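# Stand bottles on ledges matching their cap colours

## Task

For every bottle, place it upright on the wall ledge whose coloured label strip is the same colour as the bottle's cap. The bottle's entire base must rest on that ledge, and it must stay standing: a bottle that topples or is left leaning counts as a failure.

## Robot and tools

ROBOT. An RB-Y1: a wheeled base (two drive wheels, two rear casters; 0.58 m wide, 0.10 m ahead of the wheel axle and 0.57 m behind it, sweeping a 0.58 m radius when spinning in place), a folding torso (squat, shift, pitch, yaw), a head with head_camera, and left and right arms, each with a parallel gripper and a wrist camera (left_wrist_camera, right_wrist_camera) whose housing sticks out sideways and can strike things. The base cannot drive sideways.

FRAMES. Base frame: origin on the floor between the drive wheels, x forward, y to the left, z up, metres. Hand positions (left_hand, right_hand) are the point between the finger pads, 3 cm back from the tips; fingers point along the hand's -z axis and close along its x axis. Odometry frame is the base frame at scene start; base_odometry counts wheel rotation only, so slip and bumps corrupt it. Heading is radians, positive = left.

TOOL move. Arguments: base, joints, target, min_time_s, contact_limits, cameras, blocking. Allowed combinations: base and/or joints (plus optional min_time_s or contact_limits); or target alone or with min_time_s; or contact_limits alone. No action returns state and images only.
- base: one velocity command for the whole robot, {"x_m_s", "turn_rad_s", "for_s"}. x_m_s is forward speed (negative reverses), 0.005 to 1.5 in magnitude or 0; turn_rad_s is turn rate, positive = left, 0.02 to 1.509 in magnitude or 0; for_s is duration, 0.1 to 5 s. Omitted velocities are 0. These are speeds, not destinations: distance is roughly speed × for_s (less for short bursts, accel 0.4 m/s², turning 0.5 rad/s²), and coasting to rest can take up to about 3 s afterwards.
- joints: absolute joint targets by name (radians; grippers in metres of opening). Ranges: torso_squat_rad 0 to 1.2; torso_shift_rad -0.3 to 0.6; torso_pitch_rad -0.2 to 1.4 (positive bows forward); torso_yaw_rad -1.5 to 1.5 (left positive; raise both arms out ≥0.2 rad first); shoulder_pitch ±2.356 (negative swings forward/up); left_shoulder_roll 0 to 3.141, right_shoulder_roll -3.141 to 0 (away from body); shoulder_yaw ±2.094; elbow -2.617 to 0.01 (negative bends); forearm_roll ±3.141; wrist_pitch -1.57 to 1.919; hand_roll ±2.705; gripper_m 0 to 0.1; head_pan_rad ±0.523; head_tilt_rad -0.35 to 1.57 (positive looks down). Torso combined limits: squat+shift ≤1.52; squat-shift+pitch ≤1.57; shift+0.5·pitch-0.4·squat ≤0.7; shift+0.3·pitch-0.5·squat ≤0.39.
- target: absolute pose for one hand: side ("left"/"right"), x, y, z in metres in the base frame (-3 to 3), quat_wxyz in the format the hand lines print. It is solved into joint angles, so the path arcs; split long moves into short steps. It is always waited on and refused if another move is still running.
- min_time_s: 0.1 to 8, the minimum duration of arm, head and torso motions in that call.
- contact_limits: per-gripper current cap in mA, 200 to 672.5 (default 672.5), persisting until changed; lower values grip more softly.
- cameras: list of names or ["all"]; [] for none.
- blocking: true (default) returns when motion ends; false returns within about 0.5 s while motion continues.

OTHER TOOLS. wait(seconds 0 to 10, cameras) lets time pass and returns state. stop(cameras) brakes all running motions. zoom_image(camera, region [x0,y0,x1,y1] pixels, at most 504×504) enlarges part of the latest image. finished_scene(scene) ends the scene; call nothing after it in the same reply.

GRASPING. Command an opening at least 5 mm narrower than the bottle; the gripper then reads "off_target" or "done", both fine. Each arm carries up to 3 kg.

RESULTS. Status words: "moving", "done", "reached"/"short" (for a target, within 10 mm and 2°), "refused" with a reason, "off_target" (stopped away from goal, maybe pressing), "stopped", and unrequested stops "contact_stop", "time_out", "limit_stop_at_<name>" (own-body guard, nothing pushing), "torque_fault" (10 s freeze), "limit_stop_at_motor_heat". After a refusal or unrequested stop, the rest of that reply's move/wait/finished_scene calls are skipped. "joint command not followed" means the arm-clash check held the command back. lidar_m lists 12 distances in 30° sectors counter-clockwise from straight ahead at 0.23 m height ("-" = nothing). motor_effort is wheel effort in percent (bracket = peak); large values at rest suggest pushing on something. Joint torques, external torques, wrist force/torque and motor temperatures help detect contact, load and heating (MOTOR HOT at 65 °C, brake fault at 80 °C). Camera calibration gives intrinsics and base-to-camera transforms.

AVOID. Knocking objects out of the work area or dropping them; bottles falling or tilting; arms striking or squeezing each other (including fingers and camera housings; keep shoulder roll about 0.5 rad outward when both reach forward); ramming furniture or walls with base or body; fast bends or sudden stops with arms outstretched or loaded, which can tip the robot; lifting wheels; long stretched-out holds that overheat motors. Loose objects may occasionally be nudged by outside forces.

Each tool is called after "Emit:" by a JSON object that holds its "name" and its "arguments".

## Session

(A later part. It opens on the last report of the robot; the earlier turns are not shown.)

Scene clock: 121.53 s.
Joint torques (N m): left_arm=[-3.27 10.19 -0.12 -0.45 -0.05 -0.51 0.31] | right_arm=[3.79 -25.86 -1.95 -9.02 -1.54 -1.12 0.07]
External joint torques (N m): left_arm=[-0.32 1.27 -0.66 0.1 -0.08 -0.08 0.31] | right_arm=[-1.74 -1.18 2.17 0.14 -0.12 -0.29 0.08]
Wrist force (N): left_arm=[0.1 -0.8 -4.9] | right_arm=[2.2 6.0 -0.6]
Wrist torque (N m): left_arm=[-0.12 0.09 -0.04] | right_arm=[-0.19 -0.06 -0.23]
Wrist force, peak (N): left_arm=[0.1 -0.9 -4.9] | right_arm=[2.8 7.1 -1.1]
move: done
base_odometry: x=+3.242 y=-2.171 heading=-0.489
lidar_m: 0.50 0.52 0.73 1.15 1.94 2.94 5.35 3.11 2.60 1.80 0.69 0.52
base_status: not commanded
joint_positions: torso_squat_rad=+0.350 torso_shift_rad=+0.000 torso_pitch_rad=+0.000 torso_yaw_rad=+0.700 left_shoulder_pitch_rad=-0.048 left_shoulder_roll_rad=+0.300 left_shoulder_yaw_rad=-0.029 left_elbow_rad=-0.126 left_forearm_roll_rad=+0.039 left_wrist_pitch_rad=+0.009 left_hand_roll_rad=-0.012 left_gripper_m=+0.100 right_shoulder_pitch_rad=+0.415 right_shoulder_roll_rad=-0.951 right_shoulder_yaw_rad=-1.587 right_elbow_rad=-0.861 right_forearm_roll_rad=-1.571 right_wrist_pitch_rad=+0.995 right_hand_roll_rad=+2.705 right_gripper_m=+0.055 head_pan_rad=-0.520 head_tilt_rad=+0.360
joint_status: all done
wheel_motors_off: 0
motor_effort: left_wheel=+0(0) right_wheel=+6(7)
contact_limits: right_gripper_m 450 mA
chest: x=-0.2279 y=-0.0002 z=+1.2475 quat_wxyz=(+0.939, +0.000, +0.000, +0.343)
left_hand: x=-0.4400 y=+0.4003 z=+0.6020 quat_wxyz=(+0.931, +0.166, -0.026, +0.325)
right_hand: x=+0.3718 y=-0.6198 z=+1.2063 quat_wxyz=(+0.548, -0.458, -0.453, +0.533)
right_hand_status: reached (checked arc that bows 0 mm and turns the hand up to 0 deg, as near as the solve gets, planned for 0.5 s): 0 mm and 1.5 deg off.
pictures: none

Emit:
{"name": "move", "arguments": {"target": {"side": "right", "x": 0.372, "y": -0.62, "z": 1.203, "quat_wxyz": [0.5377, -0.4592, -0.4592, 0.5377]}, "min_time_s": 0.5}}

Emit:
{"name": "move", "arguments": {"target": {"side": "right", "x": 0.372, "y": -0.62, "z": 1.2, "quat_wxyz": [0.5377, -0.4592, -0.4592, 0.5377]}, "min_time_s": 0.5, "cameras": ["right_wrist_camera"]}}

Scene clock: 122.73 s.
Joint torques (N m): left_arm=[-3.2 9.71 -0.19 -0.53 -0.12 -0.44 0.39] | right_arm=[3.51 -21.52 0.11 -6.56 -0.67 -0.43 0.09]
External joint torques (N m): left_arm=[-0.25 0.79 -0.73 0.02 -0.15 -0.01 0.39] | right_arm=[-2.01 3.14 4.25 2.61 0.74 0.4 0.09]
Wrist force (N): left_arm=[0.3 -1.0 -4.8] | right_arm=[3.1 -0.5 3.0]
Wrist torque (N m): left_arm=[-0.08 0.11 -0.05] | right_arm=[-0.34 0.09 -0.13]
Wrist force, peak (N): left_arm=[-0.1 -0.4 -5.0] | right_arm=[3.2 6.3 -0.9]
move: done
base_odometry: x=+3.242 y=-2.171 heading=-0.489
lidar_m: 0.50 0.52 0.73 1.15 1.94 2.93 5.34 3.10 2.60 1.80 0.70 0.51
base_status: not commanded
joint_positions: torso_squat_rad=+0.350 torso_shift_rad=+0.000 torso_pitch_rad=+0.000 torso_yaw_rad=+0.700 left_shoulder_pitch_rad=-0.048 left_shoulder_roll_rad=+0.300 left_shoulder_yaw_rad=-0.029 left_elbow_rad=-0.126 left_forearm_roll_rad=+0.039 left_wrist_pitch_rad=+0.009 left_hand_roll_rad=-0.012 left_gripper_m=+0.100 right_shoulder_pitch_rad=+0.414 right_shoulder_roll_rad=-0.946 right_shoulder_yaw_rad=-1.583 right_elbow_rad=-0.864 right_forearm_roll_rad=-1.571 right_wrist_pitch_rad=+0.989 right_hand_roll_rad=+2.705 right_gripper_m=+0.055 head_pan_rad=-0.520 head_tilt_rad=+0.360
joint_status: all done
wheel_motors_off: 0
motor_effort: left_wheel=+0(0) right_wheel=+6(6)
contact_limits: right_gripper_m 450 mA
chest: x=-0.2280 y=-0.0002 z=+1.2475 quat_wxyz=(+0.939, +0.000, +0.000, +0.343)
left_hand: x=-0.4400 y=+0.4003 z=+0.6020 quat_wxyz=(+0.931, +0.166, -0.026, +0.325)
right_hand: x=+0.3719 y=-0.6198 z=+1.2044 quat_wxyz=(+0.549, -0.459, -0.452, +0.533)
right_hand_status: reached (checked arc that bows 0 mm and turns the hand up to 0 deg, as near as the solve gets, planned for 0.5 s): 1 mm and 1.7 deg off.
pictures: none

Scene clock: 123.57 s.
Joint torques (N m): left_arm=[-2.98 10.03 0.12 -0.48 0.04 -0.4 0.22] | right_arm=[3.45 -16.5 2.59 -3.46 0.71 0.42 0.12]
External joint torques (N m): left_arm=[-0.02 1.13 -0.42 0.08 0 0.03 0.23] | right_arm=[-2.04 8.15 6.75 5.71 2.12 1.26 0.13]
Wrist force (N): left_arm=[-0.2 -0.7 -4.7] | right_arm=[2.7 -9.0 6.9]
Wrist torque (N m): left_arm=[-0.12 0.04 -0.04] | right_arm=[-0.44 0.14 0.03]
Wrist force, peak (N): left_arm=[0.1 -0.9 -4.9] | right_arm=[2.4 -10.0 7.9]
move: done
base_odometry: x=+3.242 y=-2.171 heading=-0.489
lidar_m: 0.50 0.53 0.73 1.15 1.94 2.93 5.34 3.10 2.60 1.80 0.69 0.52
base_status: not commanded
joint_positions: torso_squat_rad=+0.350 torso_shift_rad=+0.000 torso_pitch_rad=+0.000 torso_yaw_rad=+0.700 left_shoulder_pitch_rad=-0.048 left_shoulder_roll_rad=+0.300 left_shoulder_yaw_rad=-0.029 left_elbow_rad=-0.126 left_forearm_roll_rad=+0.039 left_wrist_pitch_rad=+0.009 left_hand_roll_rad=-0.012 left_gripper_m=+0.100 right_shoulder_pitch_rad=+0.412 right_shoulder_roll_rad=-0.942 right_shoulder_yaw_rad=-1.578 right_elbow_rad=-0.866 right_forearm_roll_rad=-1.571 right_wrist_pitch_rad=+0.983 right_hand_roll_rad=+2.705 right_gripper_m=+0.055 head_pan_rad=-0.520 head_tilt_rad=+0.360
joint_status: all done
wheel_motors_off: 0
motor_effort: left_wheel=+0(0) right_wheel=+7(7)
contact_limits: right_gripper_m 450 mA
chest: x=-0.2282 y=-0.0001 z=+1.2475 quat_wxyz=(+0.939, +0.000, +0.000, +0.343)
left_hand: x=-0.4399 y=+0.4003 z=+0.6018 quat_wxyz=(+0.931, +0.166, -0.026, +0.325)
right_hand: x=+0.3720 y=-0.6197 z=+1.2029 quat_wxyz=(+0.550, -0.460, -0.451, +0.532)
right_hand_status: reached (checked arc that bows 0 mm and turns the hand up to 0 deg, as near as the solve gets, planned for 0.5 s): 3 mm and 1.8 deg off.
right_wrist_camera: T_world_to_cam=[[-0.03564, -0.99829, 0.0464, -0.66593], [-0.63804, -0.01301, -0.76989, 1.1824], [0.76918, -0.05704, -0.63648, 0.51635]] pos_world=[0.33353, -0.61996, 1.26987]

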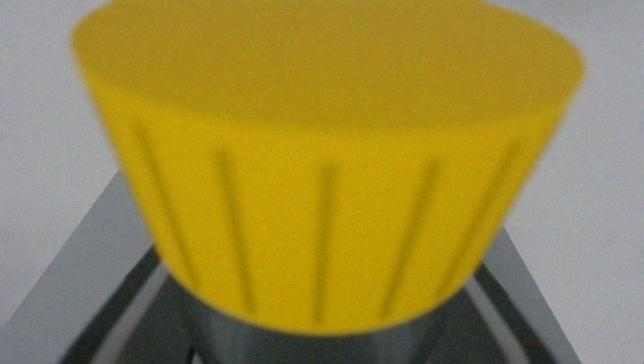

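Emit:
{"name": "move", "arguments": {"target": {"side": "right", "x": 0.372, "y": -0.62, "z": 1.2035, "quat_wxyz": [0.5377, -0.4592, -0.4592, 0.5377]}, "min_time_s": 0.4}}

Emit:
{"name": "move", "arguments": {"joints": {"right_gripper_m": 0.1}}}

Emit:
{"name": "move", "arguments": {"target": {"side": "right", "x": 0.31, "y": -0.62, "z": 1.21, "quat_wxyz": [0.5377, -0.4592, -0.4592, 0.5377]}, "min_time_s": 0.8}}

Emit:
{"name": "move", "arguments": {"target": {"side": "right", "x": 0.245, "y": -0.6, "z": 1.24, "quat_wxyz": [0.5377, -0.4592, -0.4592, 0.5377]}, "min_time_s": 0.8, "cameras": ["right_wrist_camera"]}}

Scene clock: 125.20 s.
Joint torques (N m): left_arm=[-3.09 9.92 -0.08 -0.38 -0.08 -0.47 0.28] | right_arm=[6.02 -23.55 -2.86 -5.92 -0.42 0.37 -0.19]
External joint torques (N m): left_arm=[-0.14 1.02 -0.62 0.17 -0.11 -0.04 0.28] | right_arm=[0.53 1.13 1.28 3.25 1 1.21 -0.18]
Wrist force (N): left_arm=[0.2 -0.7 -4.5] | right_arm=[1.5 -1.3 2.2]
Wrist torque (N m): left_arm=[-0.14 0.10 -0.05] | right_arm=[-0.21 0.17 -0.06]
Wrist force, peak (N): left_arm=[0.0 -0.9 -5.0] | right_arm=[1.5 -10.5 7.4]
move: done
base_odometry: x=+3.242 y=-2.171 heading=-0.489
lidar_m: 0.49 0.52 0.73 1.15 1.94 2.93 5.34 3.10 2.60 1.80 0.71 0.52
base_status: not commanded
joint_positions: torso_squat_rad=+0.350 torso_shift_rad=+0.000 torso_pitch_rad=+0.000 torso_yaw_rad=+0.700 left_shoulder_pitch_rad=-0.048 left_shoulder_roll_rad=+0.300 left_shoulder_yaw_rad=-0.029 left_elbow_rad=-0.126 left_forearm_roll_rad=+0.039 left_wrist_pitch_rad=+0.009 left_hand_roll_rad=-0.012 left_gripper_m=+0.100 right_shoulder_pitch_rad=+0.413 right_shoulder_roll_rad=-0.947 right_shoulder_yaw_rad=-1.582 right_elbow_rad=-0.862 right_forearm_roll_rad=-1.571 right_wrist_pitch_rad=+0.988 right_hand_roll_rad=+2.705 right_gripper_m=+0.055 head_pan_rad=-0.520 head_tilt_rad=+0.360
joint_status: all done
wheel_motors_off: 0
motor_effort: left_wheel=+0(1) right_wheel=+5(7)
contact_limits: right_gripper_m 450 mA
chest: x=-0.2282 y=-0.0001 z=+1.2475 quat_wxyz=(+0.939, +0.000, +0.000, +0.343)
left_hand: x=-0.4399 y=+0.4003 z=+0.6018 quat_wxyz=(+0.931, +0.166, -0.026, +0.325)
right_hand: x=+0.3721 y=-0.6196 z=+1.2044 quat_wxyz=(+0.550, -0.459, -0.452, +0.533)
right_hand_status: reached (checked arc that bows 0 mm and turns the hand up to 0 deg, as near as the solve gets, planned for 0.4 s): 1 mm and 1.7 deg off.
pictures: none

Scene clock: 126.20 s.
Joint torques (N m): left_arm=[-2.79 10.32 -0.01 -0.43 -0.26 -0.36 0.29] | right_arm=[6.03 -25.06 -2.37 -7.74 -1.12 -0.46 0.06]
External joint torques (N m): left_arm=[0.16 1.41 -0.55 0.13 -0.29 0.07 0.3] | right_arm=[0.53 -0.38 1.76 1.43 0.3 0.37 0.07]
Wrist force (N): left_arm=[-0.2 -0.6 -4.7] | right_arm=[2.8 4.2 -0.4]
Wrist torque (N m): left_arm=[-0.14 0.04 -0.04] | right_arm=[-0.19 -0.01 -0.18]
Wrist force, peak (N): left_arm=[0.6 -0.8 -4.8] | right_arm=[3.1 5.1 -1.0]
move: done
base_odometry: x=+3.242 y=-2.171 heading=-0.489
lidar_m: 0.50 0.52 0.73 1.14 1.94 2.93 5.34 3.10 2.60 1.80 0.69 0.51
base_status: not commanded
joint_positions: torso_squat_rad=+0.350 torso_shift_rad=+0.000 torso_pitch_rad=+0.000 torso_yaw_rad=+0.700 left_shoulder_pitch_rad=-0.048 left_shoulder_roll_rad=+0.300 left_shoulder_yaw_rad=-0.029 left_elbow_rad=-0.126 left_forearm_roll_rad=+0.039 left_wrist_pitch_rad=+0.009 left_hand_roll_rad=-0.012 left_gripper_m=+0.100 right_shoulder_pitch_rad=+0.413 right_shoulder_roll_rad=-0.947 right_shoulder_yaw_rad=-1.582 right_elbow_rad=-0.861 right_forearm_roll_rad=-1.571 right_wrist_pitch_rad=+0.989 right_hand_roll_rad=+2.705 right_gripper_m=+0.100 head_pan_rad=-0.520 head_tilt_rad=+0.360
joint_status: all done
wheel_motors_off: 0
motor_effort: left_wheel=+0(0) right_wheel=+6(7)
contact_limits: right_gripper_m 450 mA
chest: x=-0.2281 y=-0.0001 z=+1.2475 quat_wxyz=(+0.939, +0.000, +0.000, +0.343)
left_hand: x=-0.4399 y=+0.4003 z=+0.6019 quat_wxyz=(+0.931, +0.166, -0.026, +0.325)
right_hand: x=+0.3721 y=-0.6197 z=+1.2038 quat_wxyz=(+0.550, -0.458, -0.452, +0.533)
pictures: none

Scene clock: 127.33 s.
Joint torques (N m): left_arm=[-3.33 10.33 -0.17 -0.28 -0.14 -0.45 0.26] | right_arm=[8.87 -23.36 -5.29 -8.05 -1.41 -0.68 -0.05]
External joint torques (N m): left_arm=[-0.38 1.42 -0.71 0.27 -0.17 -0.02 0.26] | right_arm=[0.62 -1.23 -0.43 0.66 0.08 0.24 -0.04]
Wrist force (N): left_arm=[0.1 -0.7 -4.7] | right_arm=[3.2 4.5 -0.4]
Wrist torque (N m): left_arm=[-0.11 0.07 -0.04] | right_arm=[-0.24 0.09 0.04]
Wrist force, peak (N): left_arm=[0.1 -0.6 -4.9] | right_arm=[3.4 4.8 -0.6]
move: done
base_odometry: x=+3.242 y=-2.171 heading=-0.489
lidar_m: 0.49 0.52 0.74 1.15 1.94 2.93 5.35 3.10 2.60 1.80 0.70 0.52
base_status: not commanded
joint_positions: torso_squat_rad=+0.350 torso_shift_rad=+0.000 torso_pitch_rad=+0.000 torso_yaw_rad=+0.700 left_shoulder_pitch_rad=-0.048 left_shoulder_roll_rad=+0.300 left_shoulder_yaw_rad=-0.029 left_elbow_rad=-0.126 left_forearm_roll_rad=+0.039 left_wrist_pitch_rad=+0.009 left_hand_roll_rad=-0.012 left_gripper_m=+0.100 right_shoulder_pitch_rad=+0.522 right_shoulder_roll_rad=-0.798 right_shoulder_yaw_rad=-1.675 right_elbow_rad=-1.061 right_forearm_roll_rad=-1.630 right_wrist_pitch_rad=+1.096 right_hand_roll_rad=+2.666 right_gripper_m=+0.100 head_pan_rad=-0.520 head_tilt_rad=+0.360
joint_status: all done
wheel_motors_off: 0
motor_effort: left_wheel=+0(0) right_wheel=+5(7)
contact_limits: right_gripper_m 450 mA
chest: x=-0.2280 y=-0.0001 z=+1.2475 quat_wxyz=(+0.939, +0.000, +0.000, +0.343)
left_hand: x=-0.4399 y=+0.4003 z=+0.6019 quat_wxyz=(+0.931, +0.166, -0.026, +0.325)
right_hand: x=+0.3107 y=-0.6201 z=+1.2098 quat_wxyz=(+0.536, -0.458, -0.460, +0.539)
right_hand_status: reached (checked arc that bows 4 mm and turns the hand up to 2 deg, planned for 0.8 s): 1 mm and 0.3 deg off.
pictures: none

Scene clock: 128.73 s.
Joint torques (N m): left_arm=[-3.28 9.74 -0.14 -0.51 -0.09 -0.47 0.19] | right_arm=[10.68 -20.18 -6.04 -7.21 -1.24 -1.28 0.07]
External joint torques (N m): left_arm=[-0.33 0.82 -0.68 0.05 -0.12 -0.04 0.2] | right_arm=[0.08 -1.47 -0.21 0.52 0.1 -0.03 0.08]
Wrist force (N): left_arm=[0.4 -0.7 -4.6] | right_arm=[2.6 4.7 -0.9]
Wrist torque (N m): left_arm=[-0.13 0.13 -0.05] | right_arm=[-0.25 0.02 0.01]
Wrist force, peak (N): left_arm=[0.2 -0.7 -5.0] | right_arm=[3.2 5.8 0.0]
move: done
base_odometry: x=+3.242 y=-2.171 heading=-0.489
lidar_m: 0.50 0.53 0.72 1.14 1.93 2.94 5.34 3.10 2.60 1.80 0.70 0.51
base_status: not commanded
joint_positions: torso_squat_rad=+0.350 torso_shift_rad=+0.000 torso_pitch_rad=+0.000 torso_yaw_rad=+0.700 left_shoulder_pitch_rad=-0.048 left_shoulder_roll_rad=+0.300 left_shoulder_yaw_rad=-0.029 left_elbow_rad=-0.126 left_forearm_roll_rad=+0.039 left_wrist_pitch_rad=+0.009 left_hand_roll_rad=-0.012 left_gripper_m=+0.100 right_shoulder_pitch_rad=+0.629 right_shoulder_roll_rad=-0.615 right_shoulder_yaw_rad=-1.761 right_elbow_rad=-1.401 right_forearm_roll_rad=-1.646 right_wrist_pitch_rad=+1.168 right_hand_roll_rad=+2.466 right_gripper_m=+0.100 head_pan_rad=-0.520 head_tilt_rad=+0.360
joint_status: all done
wheel_motors_off: 0
motor_effort: left_wheel=+0(1) right_wheel=+6(7)
contact_limits: right_gripper_m 450 mA
chest: x=-0.2280 y=-0.0002 z=+1.2475 quat_wxyz=(+0.939, +0.000, +0.000, +0.343)
left_hand: x=-0.4399 y=+0.4003 z=+0.6020 quat_wxyz=(+0.931, +0.166, -0.026, +0.325)
right_hand: x=+0.2451 y=-0.6000 z=+1.2399 quat_wxyz=(+0.538, -0.459, -0.459, +0.538)
right_hand_status: reached (checked arc that bows 10 mm and turns the hand up to 2 deg, planned for 0.8 s): 0 mm and 0.0 deg off.
right_wrist_camera: T_world_to_cam=[[-0.00798, -0.99854, 0.05345, -0.66822], [-0.62591, -0.0367, -0.77903, 1.12437], [0.77985, -0.03967, -0.62471, 0.63179]] pos_world=[0.20572, -0.60092, 1.30631]

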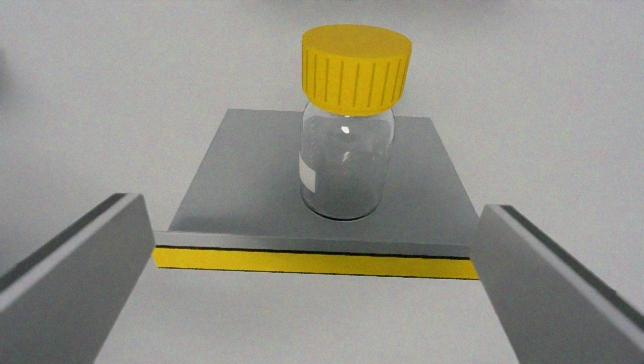

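Emit:
{"name": "move", "arguments": {"target": {"side": "right", "x": 0.22, "y": -0.45, "z": 1.42, "quat_wxyz": [0.5377, -0.4592, -0.4592, 0.5377]}, "min_time_s": 1.2}}

Emit:
{"name": "move", "arguments": {"target": {"side": "right", "x": 0.25, "y": -0.1, "z": 1.45, "quat_wxyz": [0.5377, -0.4592, -0.4592, 0.5377]}, "min_time_s": 1.5}}

Emit:
{"name": "move", "arguments": {"target": {"side": "right", "x": 0.255, "y": 0.21, "z": 1.41, "quat_wxyz": [0.5377, -0.4592, -0.4592, 0.5377]}, "min_time_s": 1.5, "cameras": ["right_wrist_camera", "head_camera"]}}

Scene clock: 131.30 s.
Joint torques (N m): left_arm=[-3 10.06 -0.16 -0.42 -0.07 -0.35 0.34] | right_arm=[9.94 -13.65 -6.2 -0.8 0.03 -1.68 0.21]
External joint torques (N m): left_arm=[-0.05 1.14 -0.7 0.13 -0.1 0.08 0.34] | right_arm=[0.31 -0.98 0.33 0.44 -0.11 0.32 0.22]
Wrist force (N): left_arm=[-0.1 -0.9 -4.8] | right_arm=[3.2 4.6 -0.5]
Wrist torque (N m): left_arm=[-0.09 0.06 -0.04] | right_arm=[-0.21 0.06 0.00]
Wrist force, peak (N): left_arm=[-0.2 -0.3 -5.1] | right_arm=[2.7 6.2 -1.8]
move: done
base_odometry: x=+3.242 y=-2.171 heading=-0.489
lidar_m: 0.49 0.52 0.73 1.14 1.94 2.93 5.35 3.10 2.60 1.80 0.70 0.52
base_status: not commanded
joint_positions: torso_squat_rad=+0.350 torso_shift_rad=+0.000 torso_pitch_rad=+0.000 torso_yaw_rad=+0.700 left_shoulder_pitch_rad=-0.048 left_shoulder_roll_rad=+0.300 left_shoulder_yaw_rad=-0.029 left_elbow_rad=-0.126 left_forearm_roll_rad=+0.039 left_wrist_pitch_rad=+0.009 left_hand_roll_rad=-0.012 left_gripper_m=+0.100 right_shoulder_pitch_rad=+0.904 right_shoulder_roll_rad=-0.703 right_shoulder_yaw_rad=-1.947 right_elbow_rad=-2.099 right_forearm_roll_rad=-1.546 right_wrist_pitch_rad=+1.210 right_hand_roll_rad=+1.546 right_gripper_m=+0.100 head_pan_rad=-0.520 head_tilt_rad=+0.360
joint_status: all done
wheel_motors_off: 0
motor_effort: left_wheel=+0(1) right_wheel=+6(7)
contact_limits: right_gripper_m 450 mA
chest: x=-0.2280 y=-0.0002 z=+1.2475 quat_wxyz=(+0.939, +0.000, +0.000, +0.343)
left_hand: x=-0.4399 y=+0.4003 z=+0.6020 quat_wxyz=(+0.931, +0.166, -0.026, +0.325)
right_hand: x=+0.2202 y=-0.4499 z=+1.4200 quat_wxyz=(+0.537, -0.459, -0.460, +0.538)
right_hand_status: reached (checked arc that bows 32 mm and turns the hand up to 2 deg, planned for 1.2 s): 0 mm and 0.1 deg off.
pictures: none

Scene clock: 133.13 s.
Joint torques (N m): left_arm=[-3.11 9.94 -0.03 -0.41 -0.09 -0.5 0.31] | right_arm=[-4.58 -1.19 -6.38 5.56 1.65 -0.13 0.09]
External joint torques (N m): left_arm=[-0.16 1.02 -0.57 0.14 -0.13 -0.07 0.32] | right_arm=[1.31 0.32 -0.49 -0.54 -0.27 -0.08 0.1]
Wrist force (N): left_arm=[-0.1 -0.6 -4.6] | right_arm=[2.5 4.9 0.0]
Wrist torque (N m): left_arm=[-0.13 0.05 -0.04] | right_arm=[-0.31 0.03 -0.04]
Wrist force, peak (N): left_arm=[0.1 -1.1 -4.9] | right_arm=[2.9 5.8 -0.8]
move: done
base_odometry: x=+3.242 y=-2.171 heading=-0.489
lidar_m: 0.50 0.52 0.73 1.15 1.93 2.93 5.34 3.10 2.60 1.80 0.70 0.51
base_status: not commanded
joint_positions: torso_squat_rad=+0.350 torso_shift_rad=+0.000 torso_pitch_rad=+0.000 torso_yaw_rad=+0.700 left_shoulder_pitch_rad=-0.048 left_shoulder_roll_rad=+0.300 left_shoulder_yaw_rad=-0.029 left_elbow_rad=-0.126 left_forearm_roll_rad=+0.039 left_wrist_pitch_rad=+0.009 left_hand_roll_rad=-0.012 left_gripper_m=+0.100 right_shoulder_pitch_rad=+1.240 right_shoulder_roll_rad=-1.922 right_shoulder_yaw_rad=-2.090 right_elbow_rad=-2.601 right_forearm_roll_rad=-1.040 right_wrist_pitch_rad=+1.919 right_hand_roll_rad=+0.017 right_gripper_m=+0.100 head_pan_rad=-0.520 head_tilt_rad=+0.360
joint_status: all done
wheel_motors_off: 0
motor_effort: left_wheel=+0(0) right_wheel=+6(7)
contact_limits: right_gripper_m 450 mA
chest: x=-0.2280 y=-0.0002 z=+1.2475 quat_wxyz=(+0.939, +0.000, +0.000, +0.343)
left_hand: x=-0.4399 y=+0.4003 z=+0.6020 quat_wxyz=(+0.931, +0.166, -0.026, +0.325)
right_hand: x=+0.2496 y=-0.0999 z=+1.4500 quat_wxyz=(+0.535, -0.456, -0.463, +0.540)
right_hand_status: reached (checked arc that bows 44 mm and turns the hand up to 10 deg, planned for 1.5 s): 0 mm and 0.7 deg off.
pictures: none

Scene clock: 134.97 s.
Joint torques (N m): left_arm=[-2.91 9.66 0.09 -0.4 -0.08 -0.49 0.3] | right_arm=[-19.91 9.58 -5.34 4.79 1.74 0.44 -0.08]
External joint torques (N m): left_arm=[0.02 0.75 -0.45 0.16 -0.11 -0.06 0.31] | right_arm=[-0.31 0.9 2.35 -0.3 -0.12 -0.11 -0.07]
Wrist force (N): left_arm=[0.2 -0.7 -4.8] | right_arm=[2.8 4.5 0.2]
Wrist torque (N m): left_arm=[-0.11 0.08 -0.04] | right_arm=[-0.24 0.01 0.01]
Wrist force, peak (N): left_arm=[0.3 -0.9 -5.0] | right_arm=[3.2 5.3 -0.9]
move: done
base_odometry: x=+3.242 y=-2.171 heading=-0.489
lidar_m: 0.50 0.52 0.73 1.15 1.93 2.93 5.34 3.10 2.60 1.80 0.70 0.52
base_status: not commanded
joint_positions: torso_squat_rad=+0.350 torso_shift_rad=+0.000 torso_pitch_rad=+0.000 torso_yaw_rad=+0.700 left_shoulder_pitch_rad=-0.048 left_shoulder_roll_rad=+0.300 left_shoulder_yaw_rad=-0.029 left_elbow_rad=-0.126 left_forearm_roll_rad=+0.039 left_wrist_pitch_rad=+0.009 left_hand_roll_rad=-0.012 left_gripper_m=+0.100 right_shoulder_pitch_rad=+1.028 right_shoulder_roll_rad=-3.118 right_shoulder_yaw_rad=-1.531 right_elbow_rad=-1.627 right_forearm_roll_rad=-0.864 right_wrist_pitch_rad=+1.919 right_hand_roll_rad=-0.284 right_gripper_m=+0.100 head_pan_rad=-0.520 head_tilt_rad=+0.360
joint_status: all done
wheel_motors_off: 0
motor_effort: left_wheel=+0(1) right_wheel=+7(7)
contact_limits: right_gripper_m 450 mA
chest: x=-0.2280 y=-0.0001 z=+1.2475 quat_wxyz=(+0.939, +0.000, +0.000, +0.343)
left_hand: x=-0.4400 y=+0.4003 z=+0.6020 quat_wxyz=(+0.931, +0.166, -0.026, +0.325)
right_hand: x=+0.2545 y=+0.2097 z=+1.4103 quat_wxyz=(+0.536, -0.457, -0.462, +0.538)
right_hand_status: reached (checked arc that bows 39 mm and turns the hand up to 9 deg, planned for 1.5 s): 1 mm and 0.4 deg off.
pictures: head_camera, right_wrist_camera
head_camera: T_world_to_cam=[[0.15163, -0.98814, 0.02423, 0.01552], [-0.31008, -0.07082, -0.94807, 1.36636], [0.93854, 0.13624, -0.31714, 0.5984]] pos_world=[-0.1403, 0.03058, 1.48481]
right_wrist_camera: T_world_to_cam=[[-0.0027, -0.99869, 0.051, 0.1334], [-0.62493, -0.03813, -0.77975, 1.2938], [0.78068, -0.03397, -0.62401, 0.76069]] pos_world=[0.21504, 0.2084, 1.47671]

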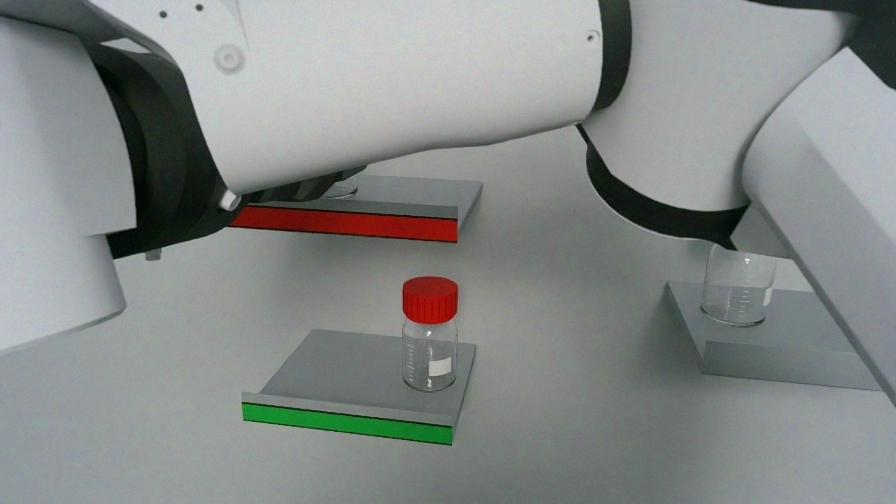

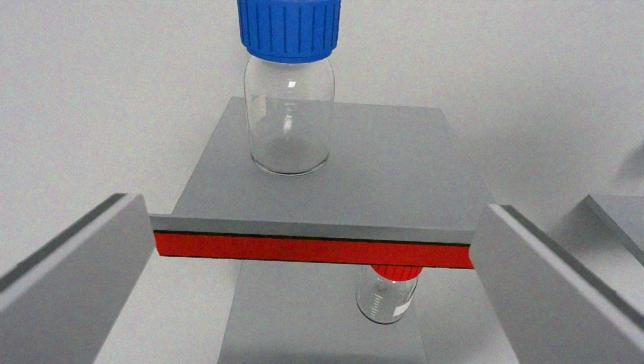

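Emit:
{"name": "move", "arguments": {"target": {"side": "right", "x": 0.325, "y": 0.2243, "z": 1.391, "quat_wxyz": [0.5377, -0.4592, -0.4592, 0.5377]}, "min_time_s": 1.0, "cameras": ["right_wrist_camera"]}}

Scene clock: 137.40 s.
Joint torques (N m): left_arm=[-2.88 9.86 0.18 -0.49 -0.24 -0.38 0.17] | right_arm=[-20.61 7.61 -5.24 4.46 1.85 0.46 0.16]
External joint torques (N m): left_arm=[0.06 0.95 -0.36 0.06 -0.27 0.05 0.18] | right_arm=[1.47 -1.18 2.39 -0.57 -0.12 0.05 0.16]
Wrist force (N): left_arm=[0.0 -0.8 -4.5] | right_arm=[3.1 3.6 -0.6]
Wrist torque (N m): left_arm=[-0.11 0.06 -0.04] | right_arm=[-0.17 0.03 -0.16]
Wrist force, peak (N): left_arm=[-0.2 -0.6 -5.0] | right_arm=[3.4 5.7 -1.2]
move: done
base_odometry: x=+3.242 y=-2.171 heading=-0.489
lidar_m: 0.49 0.52 0.72 1.15 1.93 2.93 5.34 3.10 2.60 1.80 0.70 0.52
base_status: not commanded
joint_positions: torso_squat_rad=+0.350 torso_shift_rad=+0.000 torso_pitch_rad=+0.000 torso_yaw_rad=+0.700 left_shoulder_pitch_rad=-0.048 left_shoulder_roll_rad=+0.300 left_shoulder_yaw_rad=-0.029 left_elbow_rad=-0.126 left_forearm_roll_rad=+0.039 left_wrist_pitch_rad=+0.009 left_hand_roll_rad=-0.012 left_gripper_m=+0.100 right_shoulder_pitch_rad=+1.125 right_shoulder_roll_rad=-3.129 right_shoulder_yaw_rad=-1.467 right_elbow_rad=-1.416 right_forearm_roll_rad=-0.764 right_wrist_pitch_rad=+1.716 right_hand_roll_rad=-0.212 right_gripper_m=+0.100 head_pan_rad=-0.520 head_tilt_rad=+0.360
joint_status: all done
wheel_motors_off: 0
motor_effort: left_wheel=+0(1) right_wheel=+6(7)
contact_limits: right_gripper_m 450 mA
chest: x=-0.2280 y=-0.0002 z=+1.2475 quat_wxyz=(+0.939, +0.000, +0.000, +0.343)
left_hand: x=-0.4400 y=+0.4003 z=+0.6020 quat_wxyz=(+0.931, +0.166, -0.026, +0.325)
right_hand: x=+0.3250 y=+0.2242 z=+1.3913 quat_wxyz=(+0.538, -0.459, -0.460, +0.538)
right_hand_status: reached (checked arc that bows 5 mm and turns the hand up to 1 deg, planned for 1.0 s): 0 mm and 0.0 deg off.
right_wrist_camera: T_world_to_cam=[[-0.00832, -0.99858, 0.05269, 0.14844], [-0.62586, -0.0359, -0.77911, 1.32235], [0.77989, -0.03946, -0.62467, 0.69666]] pos_world=[0.28552, 0.22318, 1.45761]

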